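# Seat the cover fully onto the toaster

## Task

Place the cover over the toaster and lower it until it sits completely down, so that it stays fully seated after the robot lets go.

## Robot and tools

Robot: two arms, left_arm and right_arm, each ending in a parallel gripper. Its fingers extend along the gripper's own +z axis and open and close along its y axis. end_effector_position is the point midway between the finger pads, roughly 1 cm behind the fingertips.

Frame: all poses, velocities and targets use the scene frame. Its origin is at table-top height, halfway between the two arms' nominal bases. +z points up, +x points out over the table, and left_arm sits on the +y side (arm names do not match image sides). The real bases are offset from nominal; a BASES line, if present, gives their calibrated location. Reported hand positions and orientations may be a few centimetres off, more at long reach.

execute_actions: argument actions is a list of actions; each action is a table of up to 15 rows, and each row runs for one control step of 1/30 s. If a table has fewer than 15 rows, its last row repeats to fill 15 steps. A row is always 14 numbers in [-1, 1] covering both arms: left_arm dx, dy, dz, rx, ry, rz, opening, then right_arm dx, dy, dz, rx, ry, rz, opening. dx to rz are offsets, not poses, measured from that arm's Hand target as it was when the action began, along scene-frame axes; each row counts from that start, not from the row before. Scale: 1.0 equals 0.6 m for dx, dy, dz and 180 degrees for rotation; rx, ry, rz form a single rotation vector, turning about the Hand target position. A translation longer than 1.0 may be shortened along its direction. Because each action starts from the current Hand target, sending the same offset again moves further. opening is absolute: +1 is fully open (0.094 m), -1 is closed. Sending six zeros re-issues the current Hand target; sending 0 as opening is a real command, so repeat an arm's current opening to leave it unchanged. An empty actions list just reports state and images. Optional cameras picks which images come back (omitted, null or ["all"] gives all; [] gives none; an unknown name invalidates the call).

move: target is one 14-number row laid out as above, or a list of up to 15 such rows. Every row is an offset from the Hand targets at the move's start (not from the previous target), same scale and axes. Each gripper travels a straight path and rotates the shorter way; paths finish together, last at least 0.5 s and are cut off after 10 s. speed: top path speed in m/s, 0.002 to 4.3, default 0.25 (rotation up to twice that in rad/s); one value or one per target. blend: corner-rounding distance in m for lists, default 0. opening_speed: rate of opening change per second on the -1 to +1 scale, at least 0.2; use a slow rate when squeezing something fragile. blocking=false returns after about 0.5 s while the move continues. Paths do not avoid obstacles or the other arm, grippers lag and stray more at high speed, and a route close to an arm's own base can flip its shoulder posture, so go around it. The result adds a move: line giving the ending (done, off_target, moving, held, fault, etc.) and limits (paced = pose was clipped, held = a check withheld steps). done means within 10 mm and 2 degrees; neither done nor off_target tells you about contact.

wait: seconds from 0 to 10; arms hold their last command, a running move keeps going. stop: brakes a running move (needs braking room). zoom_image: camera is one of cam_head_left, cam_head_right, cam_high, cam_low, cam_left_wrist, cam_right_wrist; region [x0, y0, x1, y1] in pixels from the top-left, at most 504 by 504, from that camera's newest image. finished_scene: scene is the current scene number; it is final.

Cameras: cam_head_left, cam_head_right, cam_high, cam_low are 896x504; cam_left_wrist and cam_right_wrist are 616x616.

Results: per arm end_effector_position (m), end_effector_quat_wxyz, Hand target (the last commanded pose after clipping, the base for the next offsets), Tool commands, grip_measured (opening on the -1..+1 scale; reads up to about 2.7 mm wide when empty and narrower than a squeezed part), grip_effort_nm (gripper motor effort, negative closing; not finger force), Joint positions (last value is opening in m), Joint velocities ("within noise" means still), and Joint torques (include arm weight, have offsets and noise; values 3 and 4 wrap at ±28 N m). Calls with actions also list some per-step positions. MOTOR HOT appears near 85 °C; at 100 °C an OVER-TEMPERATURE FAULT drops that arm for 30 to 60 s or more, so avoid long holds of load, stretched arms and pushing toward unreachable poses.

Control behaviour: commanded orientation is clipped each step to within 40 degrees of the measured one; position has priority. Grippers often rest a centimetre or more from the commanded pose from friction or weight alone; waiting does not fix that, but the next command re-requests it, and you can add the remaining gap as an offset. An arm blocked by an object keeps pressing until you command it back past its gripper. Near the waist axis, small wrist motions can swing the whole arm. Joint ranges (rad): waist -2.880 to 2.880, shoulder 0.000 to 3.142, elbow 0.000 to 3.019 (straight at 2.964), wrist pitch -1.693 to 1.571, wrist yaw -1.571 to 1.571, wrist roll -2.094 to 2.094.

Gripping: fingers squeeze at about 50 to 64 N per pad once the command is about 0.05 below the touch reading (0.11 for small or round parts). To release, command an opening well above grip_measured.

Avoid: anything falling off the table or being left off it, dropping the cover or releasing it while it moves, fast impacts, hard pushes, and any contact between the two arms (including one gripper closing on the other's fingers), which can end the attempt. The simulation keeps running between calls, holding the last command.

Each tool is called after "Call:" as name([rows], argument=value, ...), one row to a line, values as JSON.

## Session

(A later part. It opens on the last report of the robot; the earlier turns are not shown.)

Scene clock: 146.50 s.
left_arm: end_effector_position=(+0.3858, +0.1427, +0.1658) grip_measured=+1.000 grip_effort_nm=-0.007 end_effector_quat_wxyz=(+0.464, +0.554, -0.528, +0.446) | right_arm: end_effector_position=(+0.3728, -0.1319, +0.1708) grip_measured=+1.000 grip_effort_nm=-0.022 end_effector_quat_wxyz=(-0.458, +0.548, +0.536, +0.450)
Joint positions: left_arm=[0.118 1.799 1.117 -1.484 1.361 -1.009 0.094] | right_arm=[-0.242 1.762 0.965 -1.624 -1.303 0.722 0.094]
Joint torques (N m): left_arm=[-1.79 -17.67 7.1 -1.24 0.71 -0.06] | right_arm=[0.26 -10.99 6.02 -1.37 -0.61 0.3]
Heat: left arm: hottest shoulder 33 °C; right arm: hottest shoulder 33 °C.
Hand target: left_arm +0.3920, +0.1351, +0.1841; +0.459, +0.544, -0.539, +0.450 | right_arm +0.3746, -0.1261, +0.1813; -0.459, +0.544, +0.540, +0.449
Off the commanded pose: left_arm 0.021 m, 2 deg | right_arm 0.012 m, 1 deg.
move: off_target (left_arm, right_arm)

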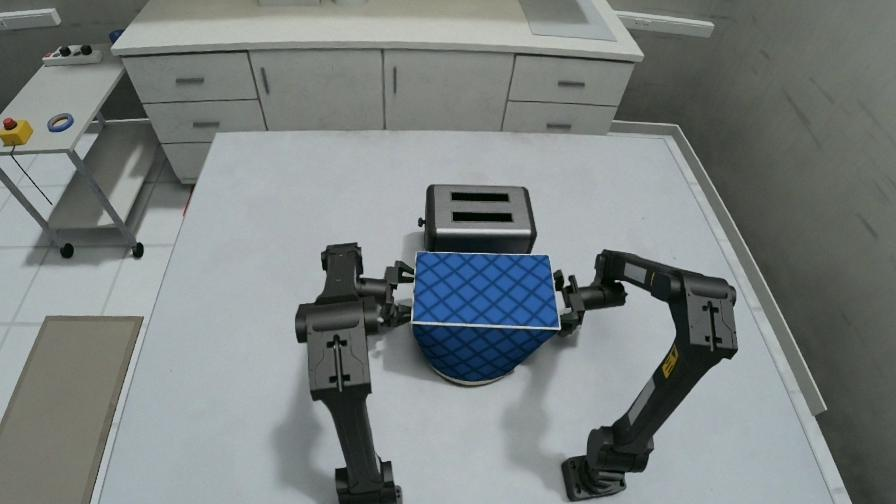

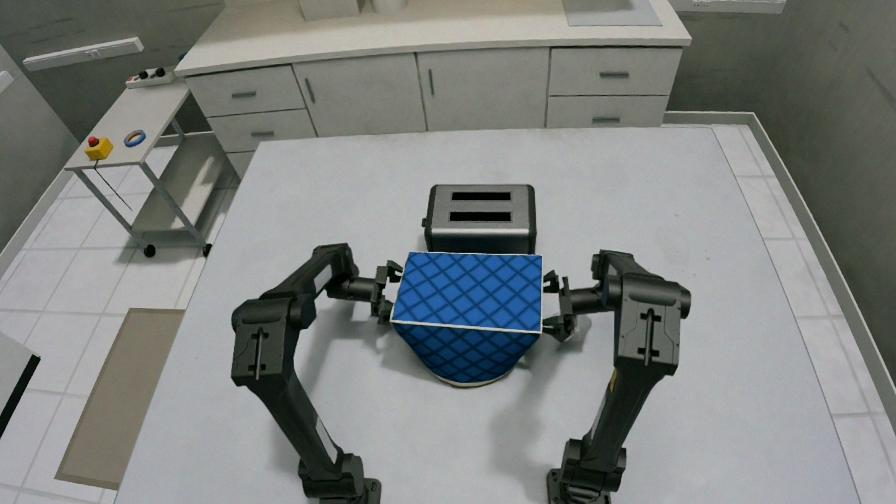

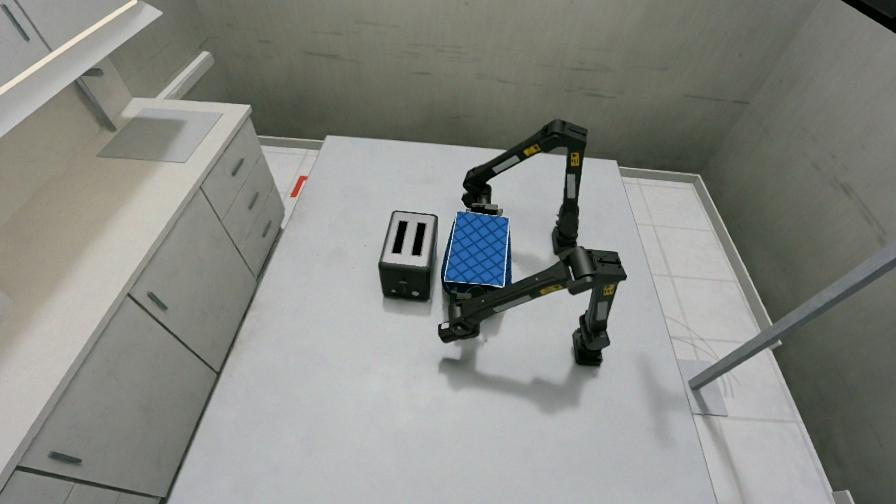

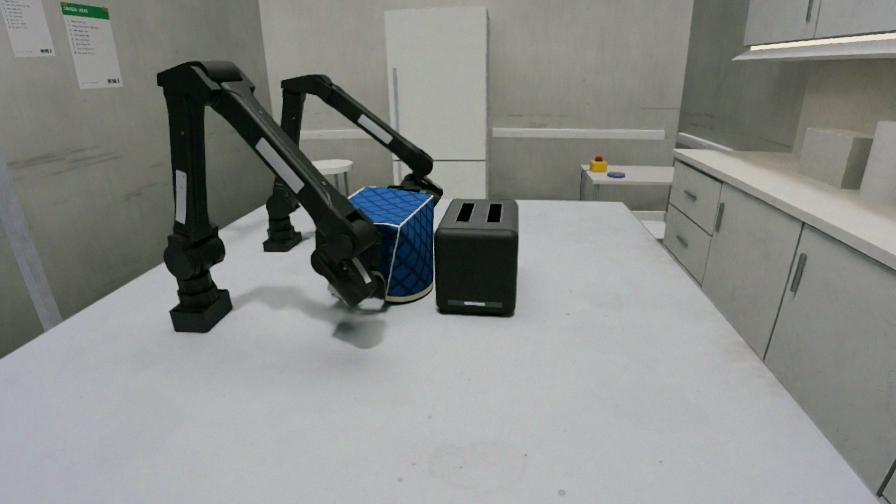

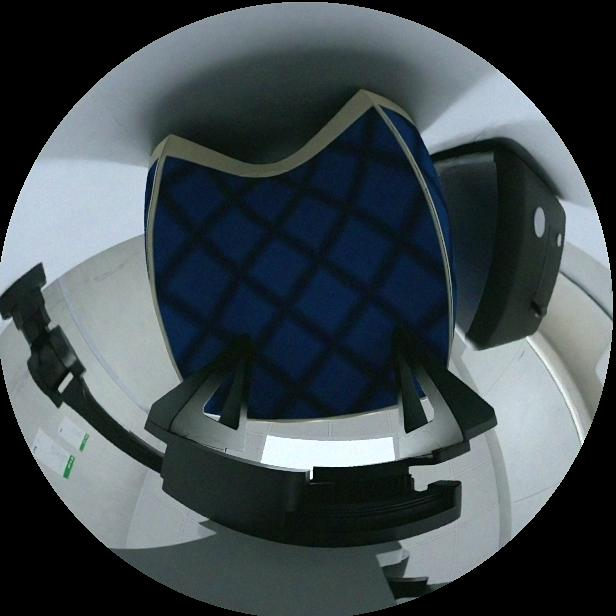

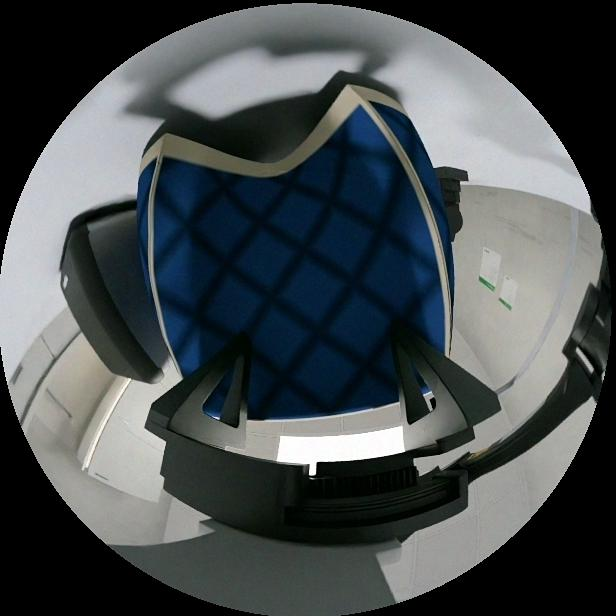

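Call:
move([
  [0,0,-0.1,0,0,0,1,0,0,-0.1,0,0,0,1],
  [0,0.07,-0.1,0,0,0,1,0,-0.07,-0.1,0,0,0,1],
  [0,0.07,-0.047,0,0,0,1,0.01,-0.07,-0.035,0,0,0,1],
], speed=0.06)

Scene clock: 155.33 s.
left_arm: end_effector_position=(+0.3819, +0.1700, +0.1398) grip_measured=+1.000 grip_effort_nm=-0.007 end_effector_quat_wxyz=(+0.470, +0.550, -0.532, +0.441) | right_arm: end_effector_position=(+0.3694, -0.1620, +0.1493) grip_measured=+1.000 grip_effort_nm=-0.012 end_effector_quat_wxyz=(-0.454, +0.556, +0.538, +0.442)
Joint positions: left_arm=[0.181 1.906 1.15 -1.674 1.307 -0.743 0.094] | right_arm=[-0.321 1.827 0.977 -1.667 -1.228 0.627 0.094]
Joint torques (N m): left_arm=[0.91 -18.14 6.57 -1.58 0.3 0.04] | right_arm=[-1.44 -11.05 7.31 -1.42 -0.42 0.32]
Heat: left arm: hottest shoulder 33 °C; right arm: hottest shoulder 33 °C.
Hand target: left_arm +0.3919, +0.1770, +0.1559; +0.459, +0.544, -0.539, +0.450 | right_arm +0.3806, -0.1680, +0.1603; -0.459, +0.544, +0.540, +0.449
Off the commanded pose: left_arm 0.020 m, 2 deg | right_arm 0.017 m, 2 deg.
joint sent to its limit (left arm) — joint 4 (wrist pitch), lower limit. The joint targets still meet the commanded pose.
joint sent to its limit (right arm) — joint 4 (wrist pitch), lower limit. The joint targets still meet the commanded pose.
move: off_target (left_arm, right_arm)

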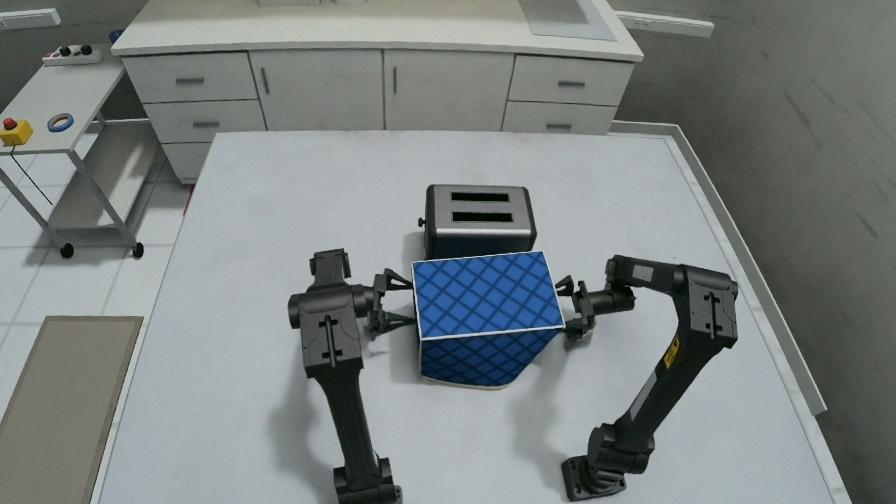

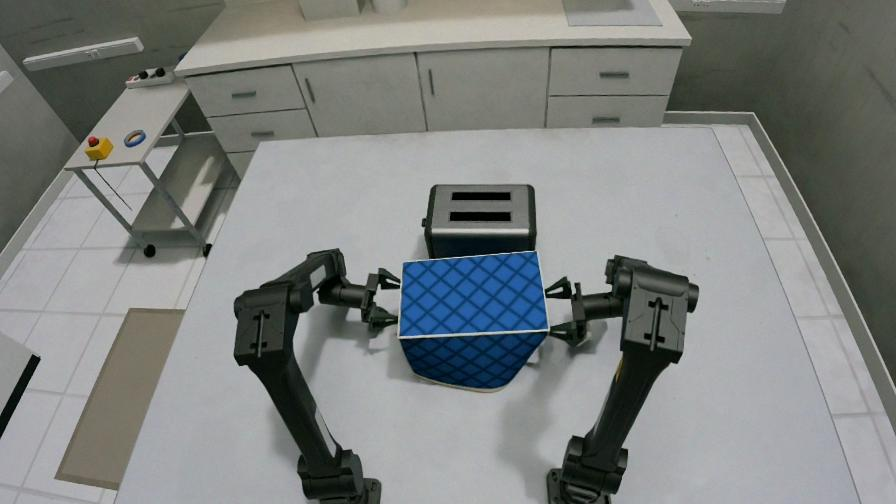

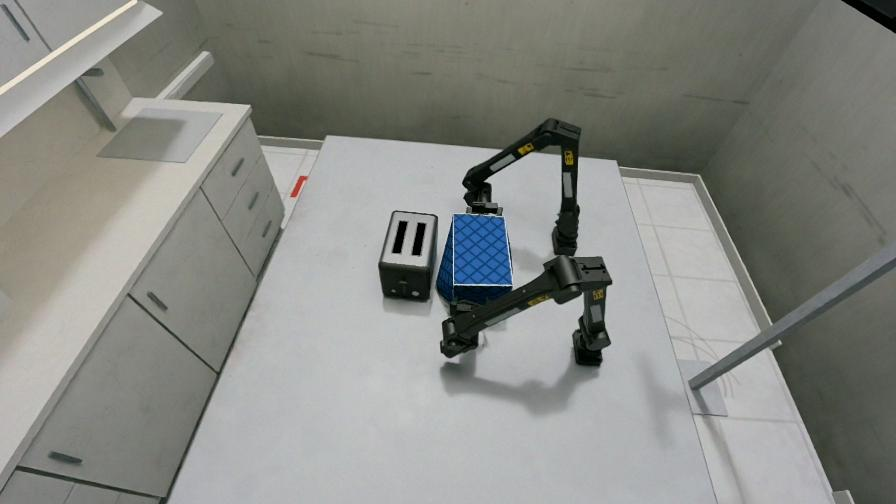

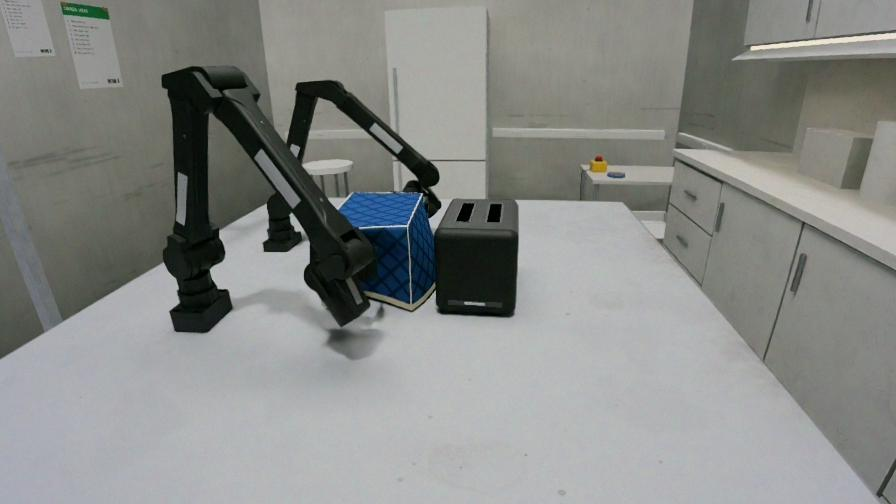

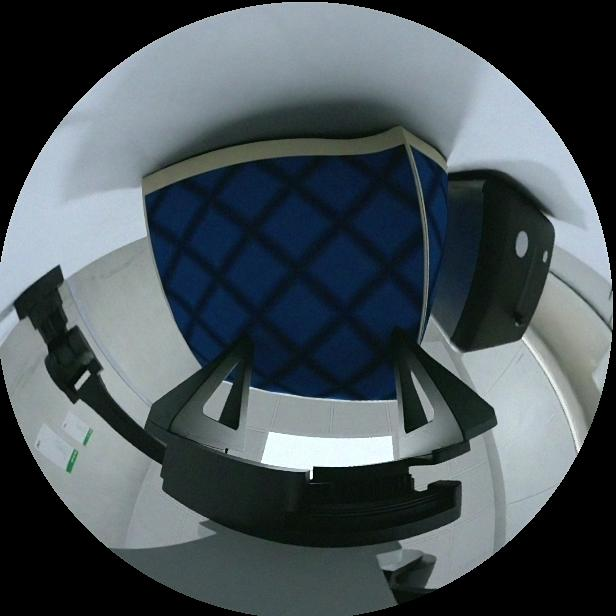

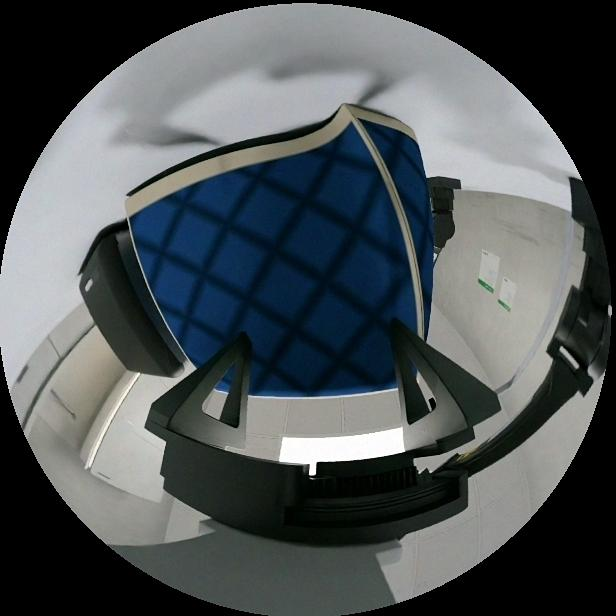

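Call:
move(target=[0,0.09,0,0,0,0,1,0,-0.1,0,0,0,0,1], speed=0.1)

Call:
wait(seconds=1)

Scene clock: 160.10 s.
left_arm: end_effector_position=(+0.3828, +0.2222, +0.1395) grip_measured=+1.000 grip_effort_nm=-0.007 end_effector_quat_wxyz=(+0.437, +0.575, -0.532, +0.442) | right_arm: end_effector_position=(+0.3703, -0.2189, +0.1476) grip_measured=+1.000 grip_effort_nm=-0.022 end_effector_quat_wxyz=(-0.418, +0.586, +0.536, +0.440)
Joint positions: left_arm=[0.298 1.889 1.162 -1.674 1.227 -0.743 0.094] | right_arm=[-0.463 1.815 1.006 -1.667 -1.13 0.635 0.094]
Joint torques (N m): left_arm=[0.85 -18.2 6.82 -1.66 0.28 -0.02] | right_arm=[-1.73 -11.46 7.82 -1.42 -0.18 0.31]
Heat: left arm: hottest shoulder 33 °C; right arm: hottest shoulder 33 °C.
Hand target: left_arm +0.3920, +0.2311, +0.1560; +0.459, +0.544, -0.539, +0.450 | right_arm +0.3806, -0.2280, +0.1603; -0.459, +0.544, +0.540, +0.449
Off the commanded pose: left_arm 0.021 m, 5 deg | right_arm 0.019 m, 7 deg.
joint sent to its limit (left arm) — joint 4 (wrist pitch), lower limit. The joint targets are off in orientation, not in position.
joint sent to its limit (right arm) — joint 4 (wrist pitch), lower limit. The joint targets are off in orientation, not in position.
move: off_target (left_arm, right_arm)

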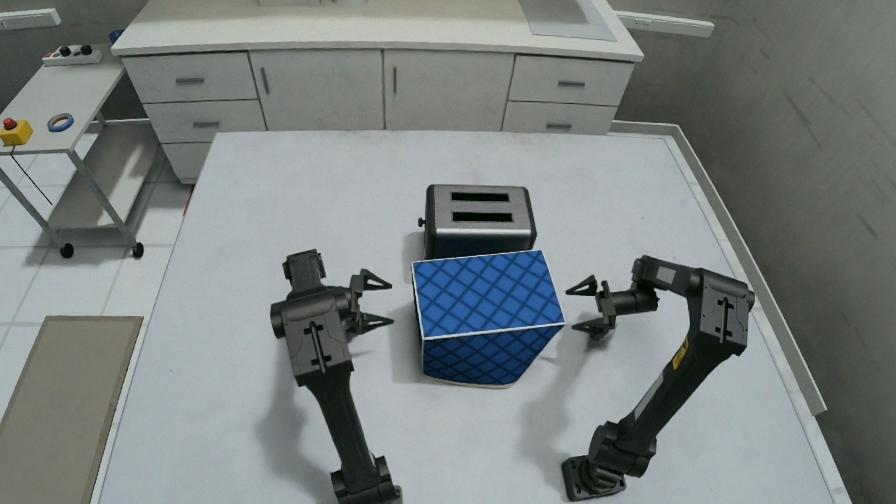

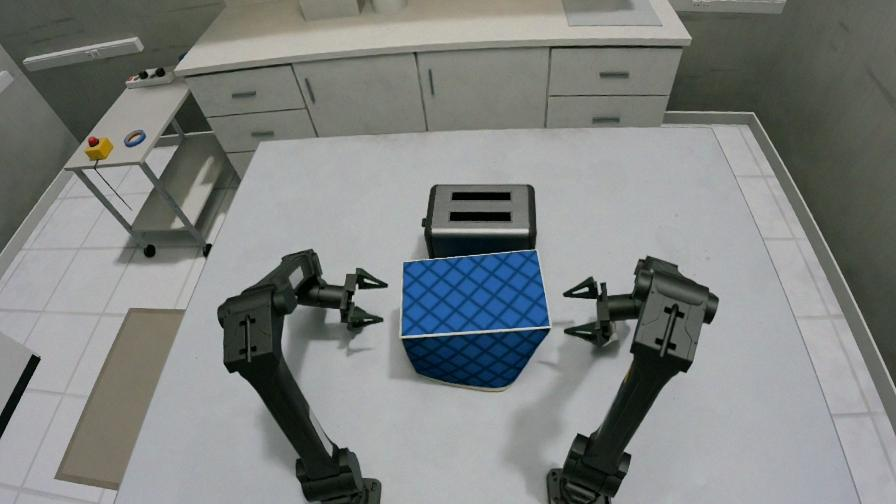

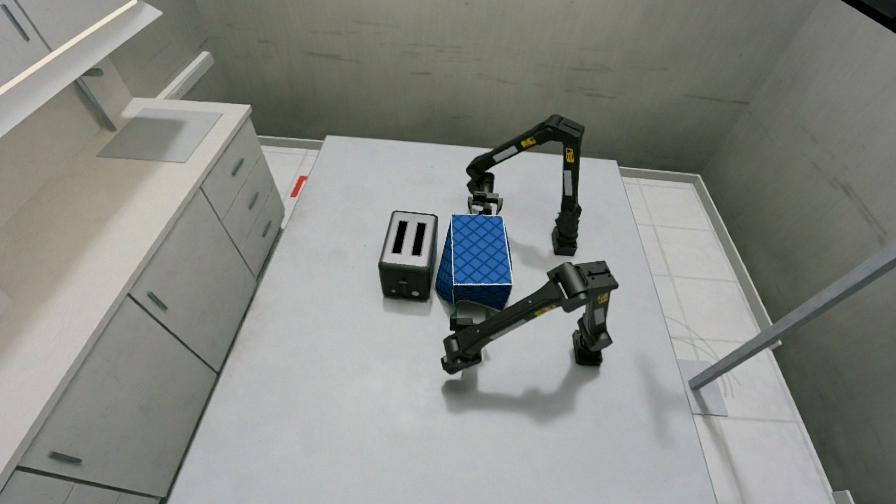

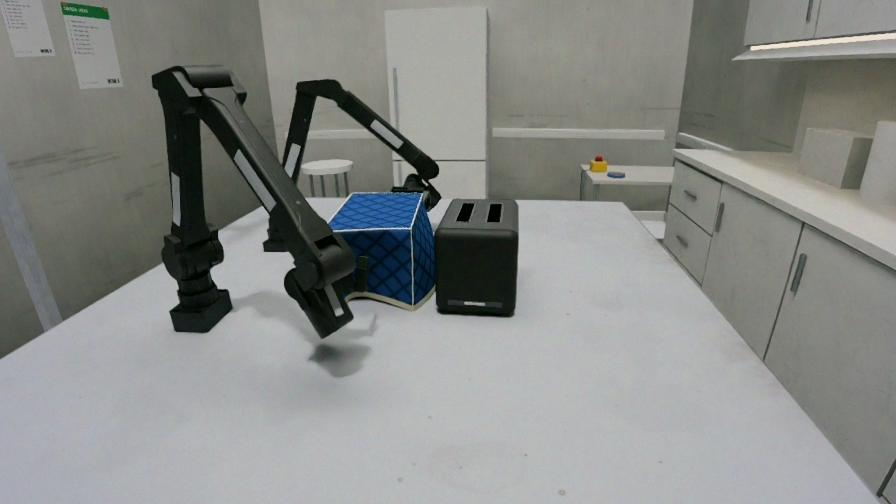

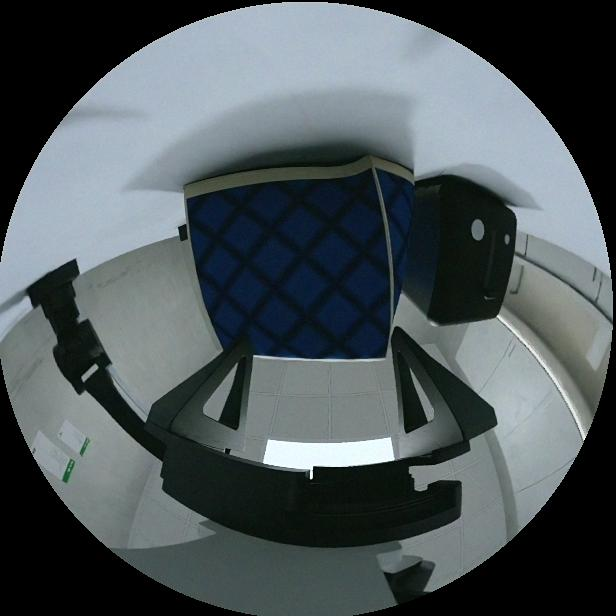

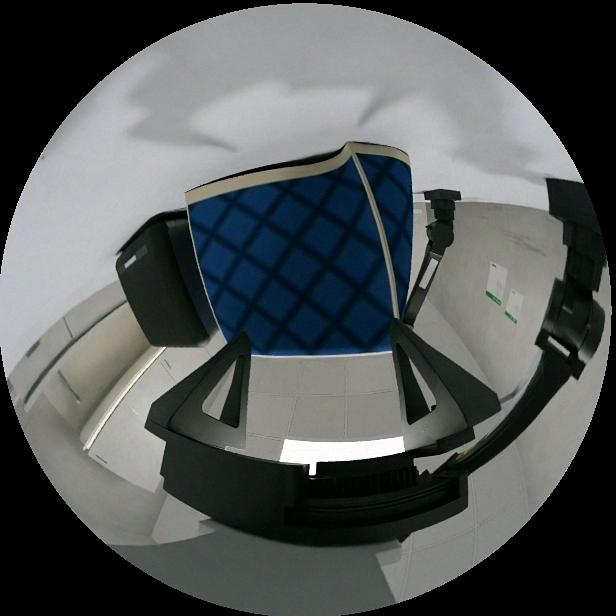

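Scene clock: 161.10 s.
left_arm: end_effector_position=(+0.3828, +0.2222, +0.1395) grip_measured=+1.000 grip_effort_nm=0.002 end_effector_quat_wxyz=(+0.437, +0.575, -0.532, +0.442) | right_arm: end_effector_position=(+0.3704, -0.2190, +0.1476) grip_measured=+1.000 grip_effort_nm=-0.022 end_effector_quat_wxyz=(-0.418, +0.586, +0.536, +0.440)
Joint positions: left_arm=[0.298 1.889 1.162 -1.674 1.227 -0.743 0.094] | right_arm=[-0.463 1.815 1.006 -1.667 -1.13 0.636 0.094]
Joint torques (N m): left_arm=[1.2 -18.2 6.61 -1.5 0.3 0.01] | right_arm=[-1.79 -11.4 7.84 -1.42 -0.19 0.31]
Heat: left arm: hottest shoulder 33 °C; right arm: hottest shoulder 33 °C.
Hand target: left_arm +0.3920, +0.2311, +0.1560; +0.459, +0.544, -0.539, +0.450 | right_arm +0.3807, -0.2281, +0.1604; -0.459, +0.544, +0.540, +0.449
Tool commands: left_gripper/opening=+1.0 right_gripper/opening=+1.0
Off the commanded pose: left_arm 0.021 m, 5 deg | right_arm 0.019 m, 7 deg.
wait: 1.00 s; at rest by 0.17 s

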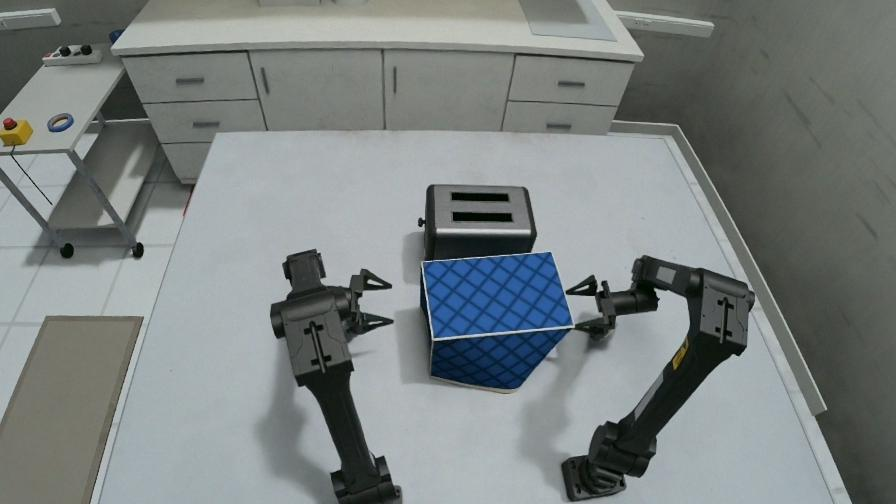

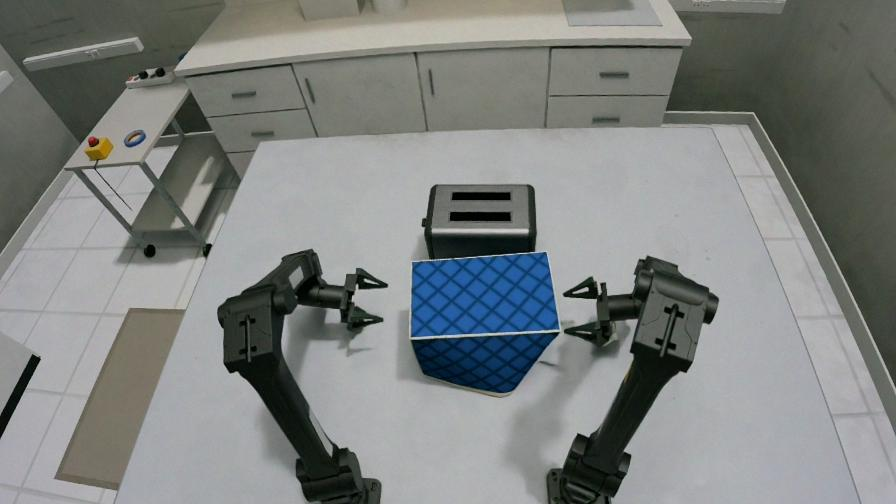

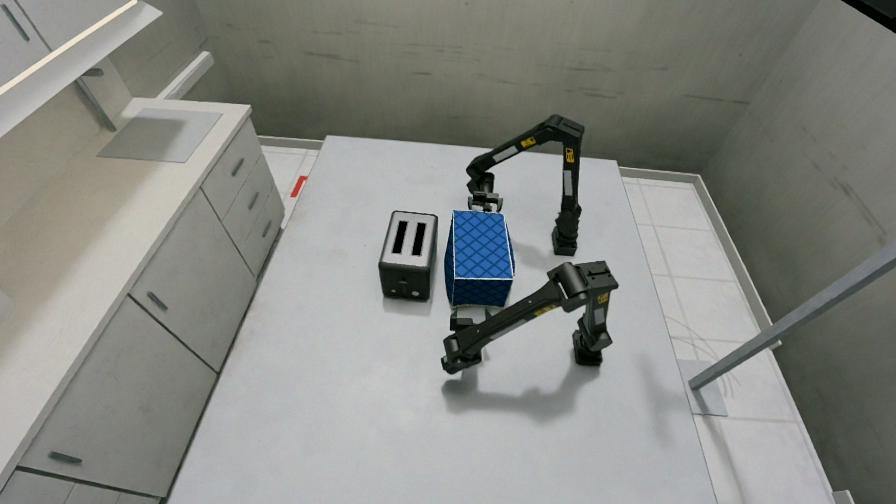

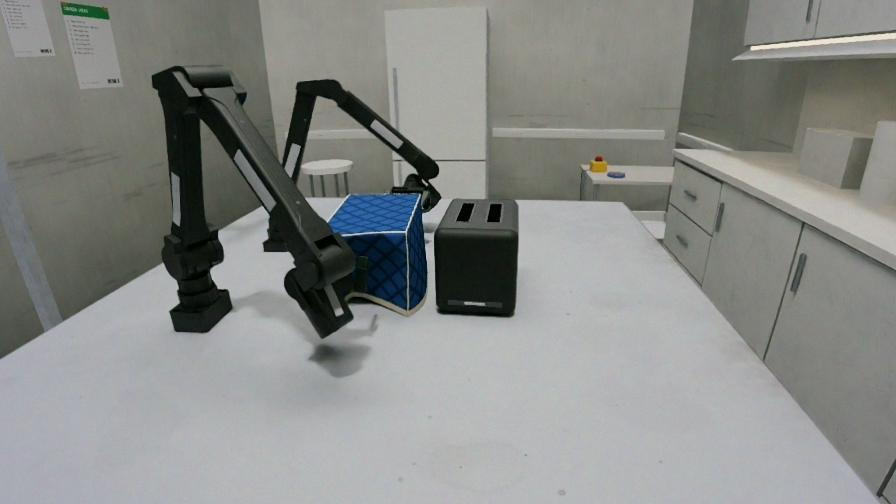

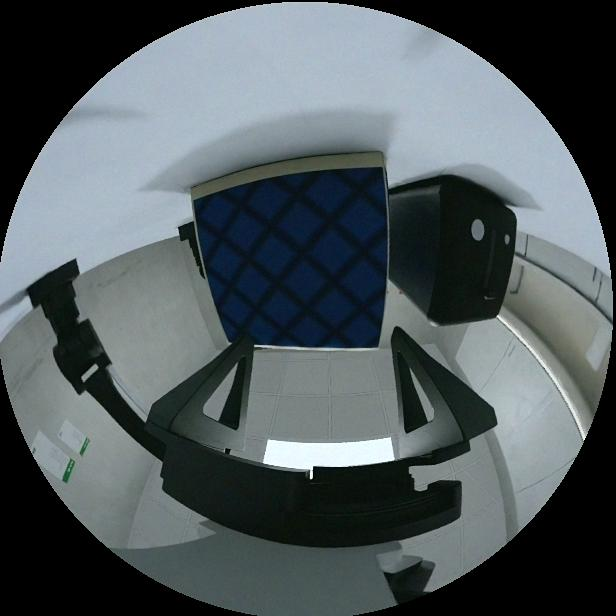

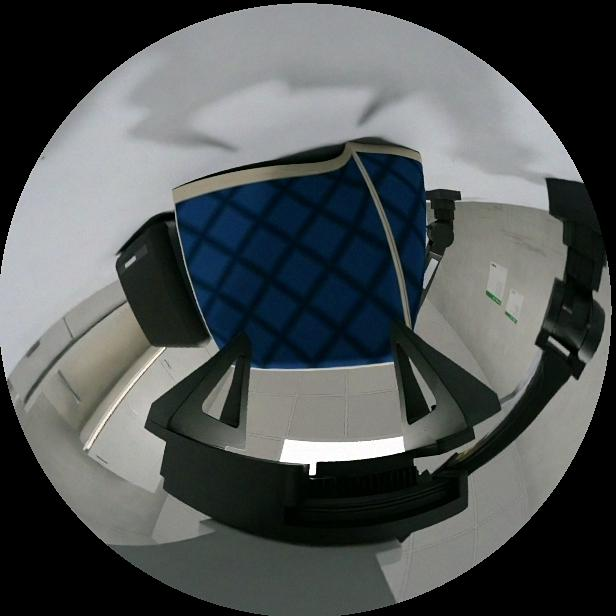

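Call:
move([
  [0,0.03,0.19,0,0,0,1,0,-0.03,0.19,0,0,0,1],
  [0,0.0,0.19,0.15,-0.454,-0.235,1,0,0,0.19,-0.15,-0.454,0.235,1],
])

Scene clock: 183.33 s.
left_arm: end_effector_position=(+0.3862, +0.2360, +0.2567) grip_measured=+1.000 grip_effort_nm=-0.022 end_effector_quat_wxyz=(-0.021, -0.020, +0.921, -0.389) | right_arm: end_effector_position=(+0.3676, -0.2278, +0.2559) grip_measured=+1.000 grip_effort_nm=-0.022 end_effector_quat_wxyz=(-0.030, +0.026, +0.919, +0.393)
Joint positions: left_arm=[0.223 1.563 1.365 -1.632 0.766 0.289 0.094] | right_arm=[-0.371 1.457 1.179 -1.667 -0.737 -0.423 0.094]
Joint torques (N m): left_arm=[-1.26 -15.44 8.38 -0.01 0.36 0.22] | right_arm=[0.15 -9.47 12.31 -0.12 -0.32 -0.13]
Heat: left arm: hottest shoulder 33 °C; right arm: hottest shoulder 33 °C.
Hand target: left_arm +0.3919, +0.2312, +0.2699; +0.000, +0.001, +0.924, -0.383 | right_arm +0.3807, -0.2280, +0.2743; +0.001, +0.000, +0.924, +0.382
Off the commanded pose: left_arm 0.015 m, 4 deg | right_arm 0.023 m, 5 deg.
move: off_target (left_arm, right_arm)

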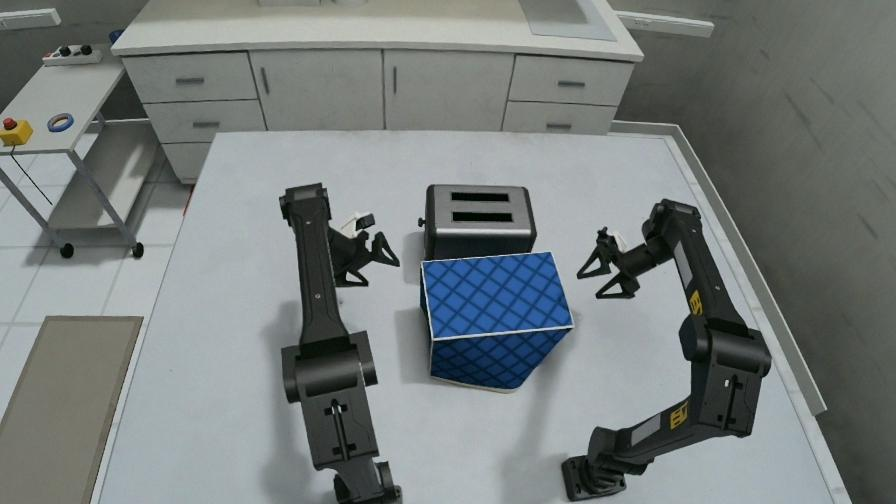

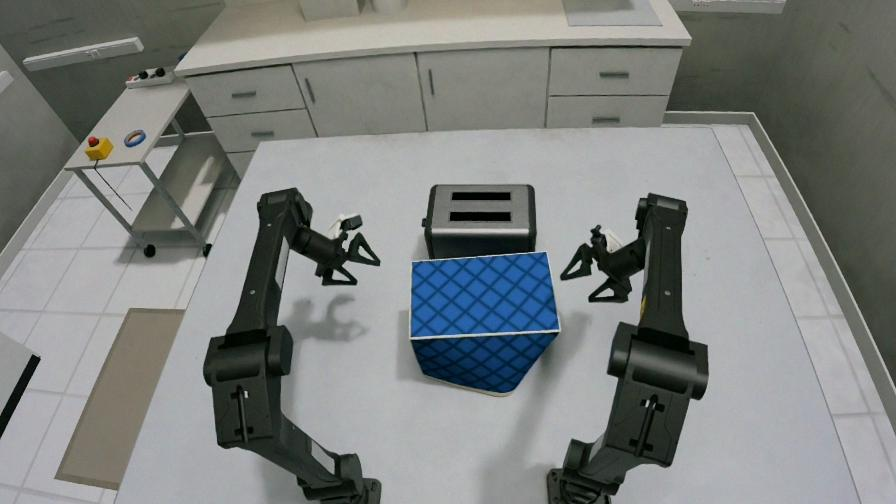

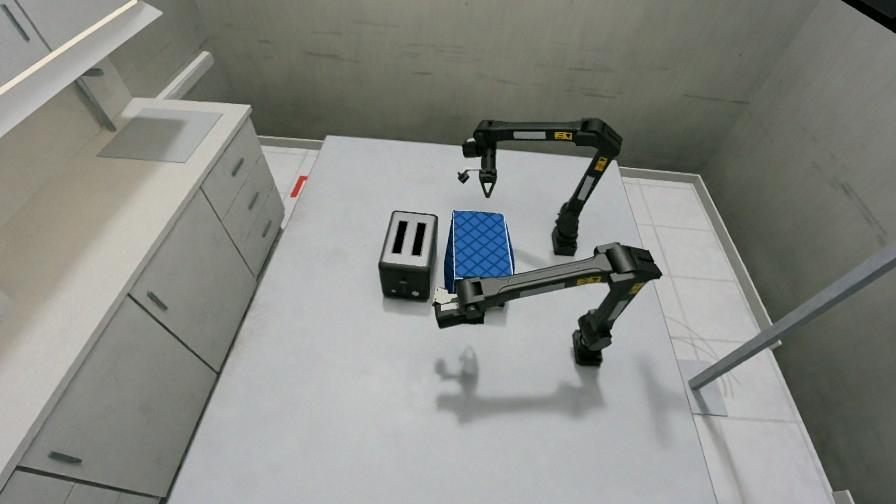

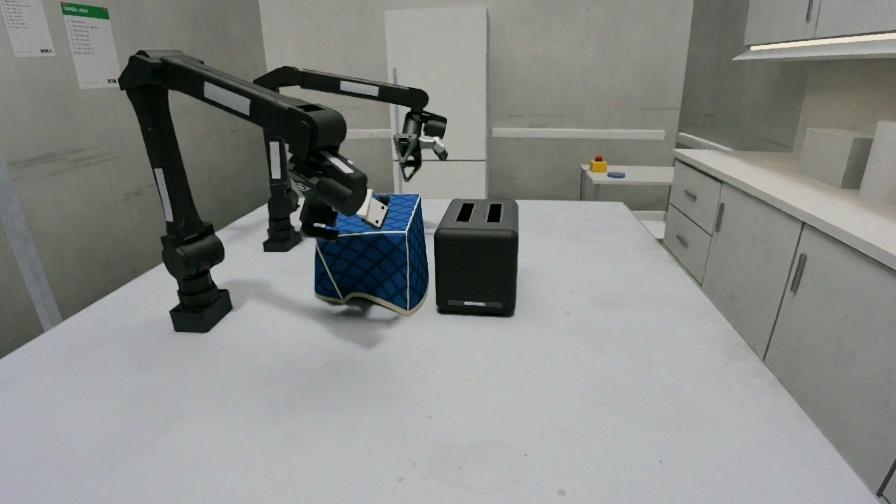

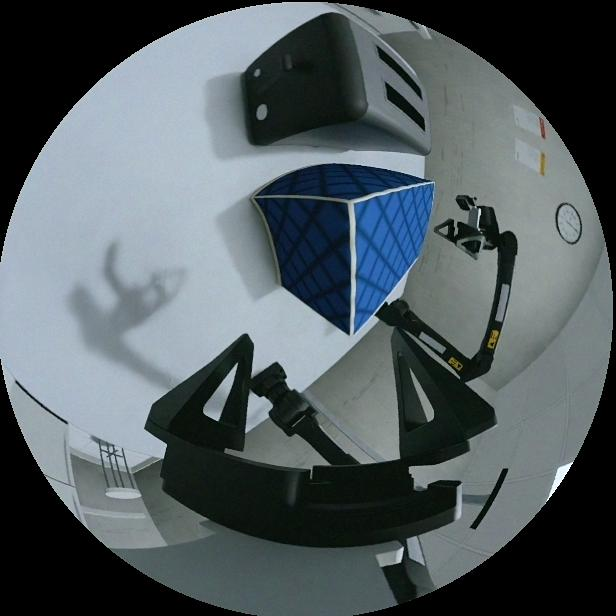

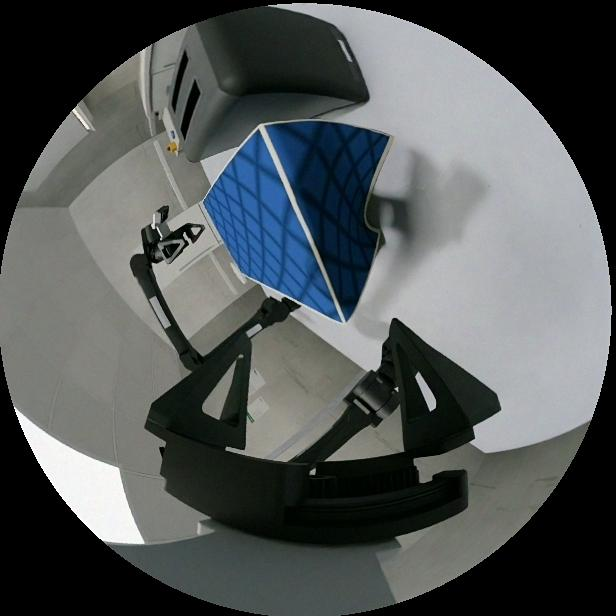

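Call:
move(target=[-0.01,-0.102,-0.087,0,0,0,1,0.037,0.027,-0.085,0,0,0,1], speed=0.1)

Scene clock: 208.47 s.
left_arm: end_effector_position=(+0.3854, +0.1758, +0.2080) grip_measured=+1.000 grip_effort_nm=-0.022 end_effector_quat_wxyz=(-0.013, -0.007, +0.923, -0.384) | right_arm: end_effector_position=(+0.4030, -0.2177, +0.2342) grip_measured=+1.000 grip_effort_nm=-0.022 end_effector_quat_wxyz=(+0.016, -0.006, +0.926, +0.377)
Joint positions: left_arm=[0.084 1.538 1.213 -1.36 0.781 0.12 0.094] | right_arm=[-0.317 1.492 1.179 -1.49 -0.745 -0.384 0.094]
Joint torques (N m): left_arm=[-0.97 -15.85 6.93 0.25 0.56 0.05] | right_arm=[0.09 -7.77 7.3 0.03 -0.62 0.21]
Heat: left arm: hottest elbow 35 °C; right arm: hottest shoulder 33 °C.
Hand target: left_arm +0.3860, +0.1699, +0.2177; +0.000, +0.001, +0.924, -0.383 | right_arm +0.4029, -0.2118, +0.2233; +0.001, +0.000, +0.924, +0.382
Off the commanded pose: left_arm 0.011 m, 2 deg | right_arm 0.012 m, 2 deg.
move: off_target (left_arm, right_arm)

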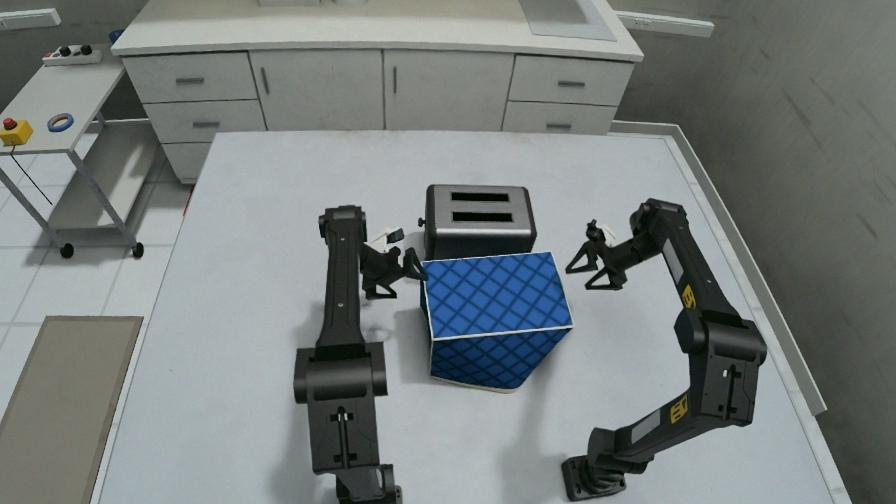

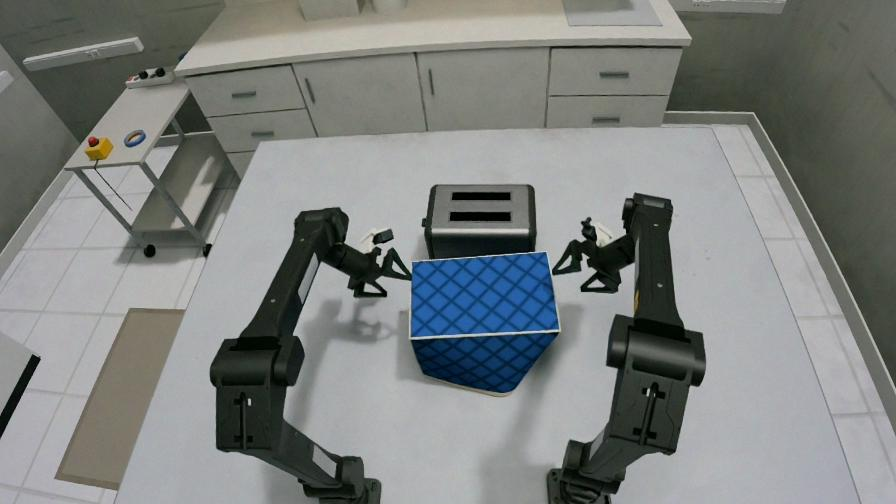

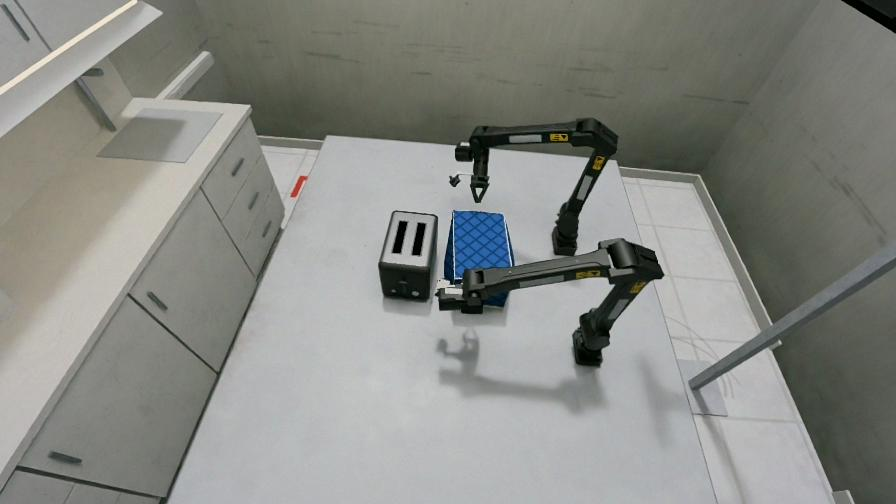

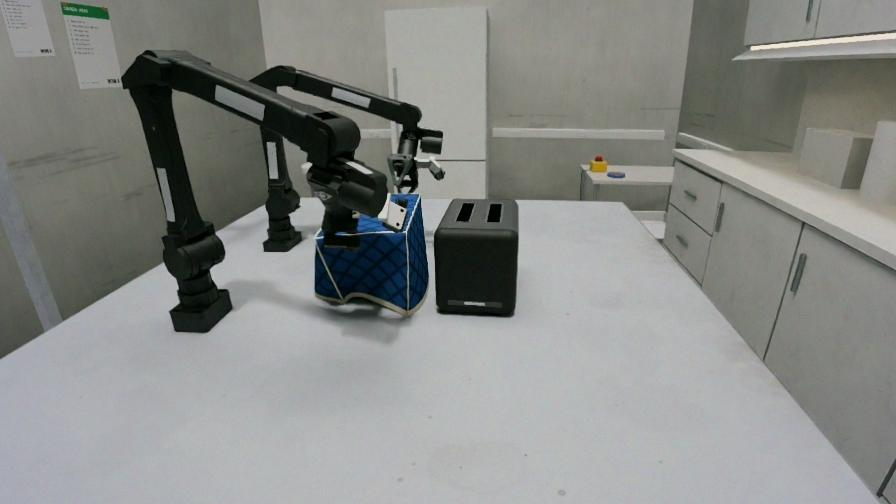

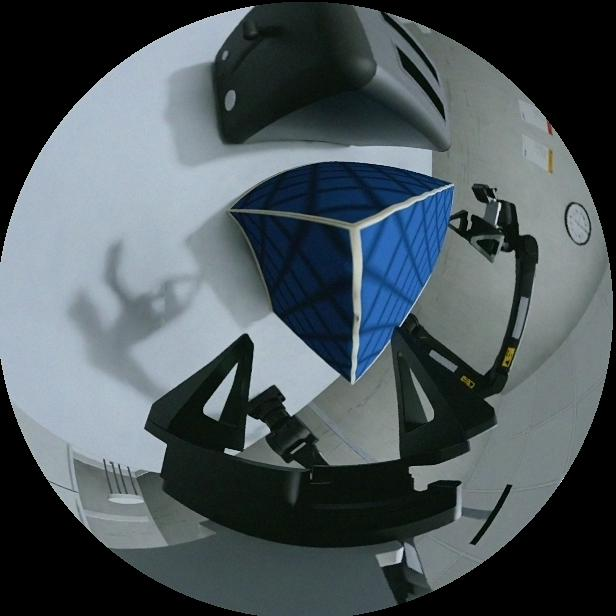

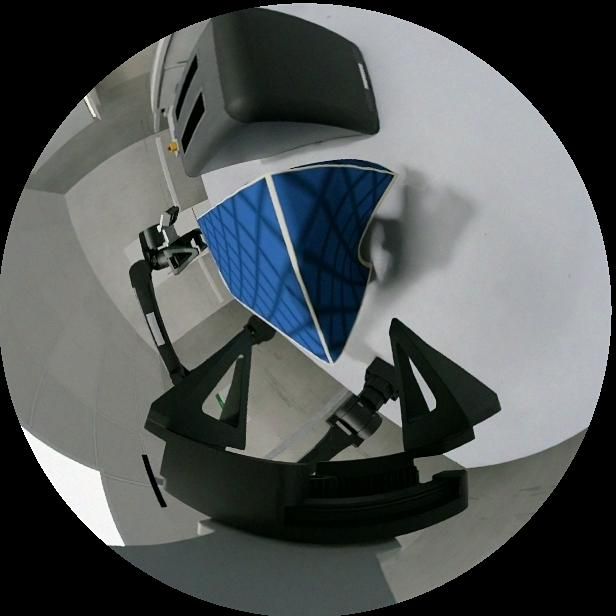

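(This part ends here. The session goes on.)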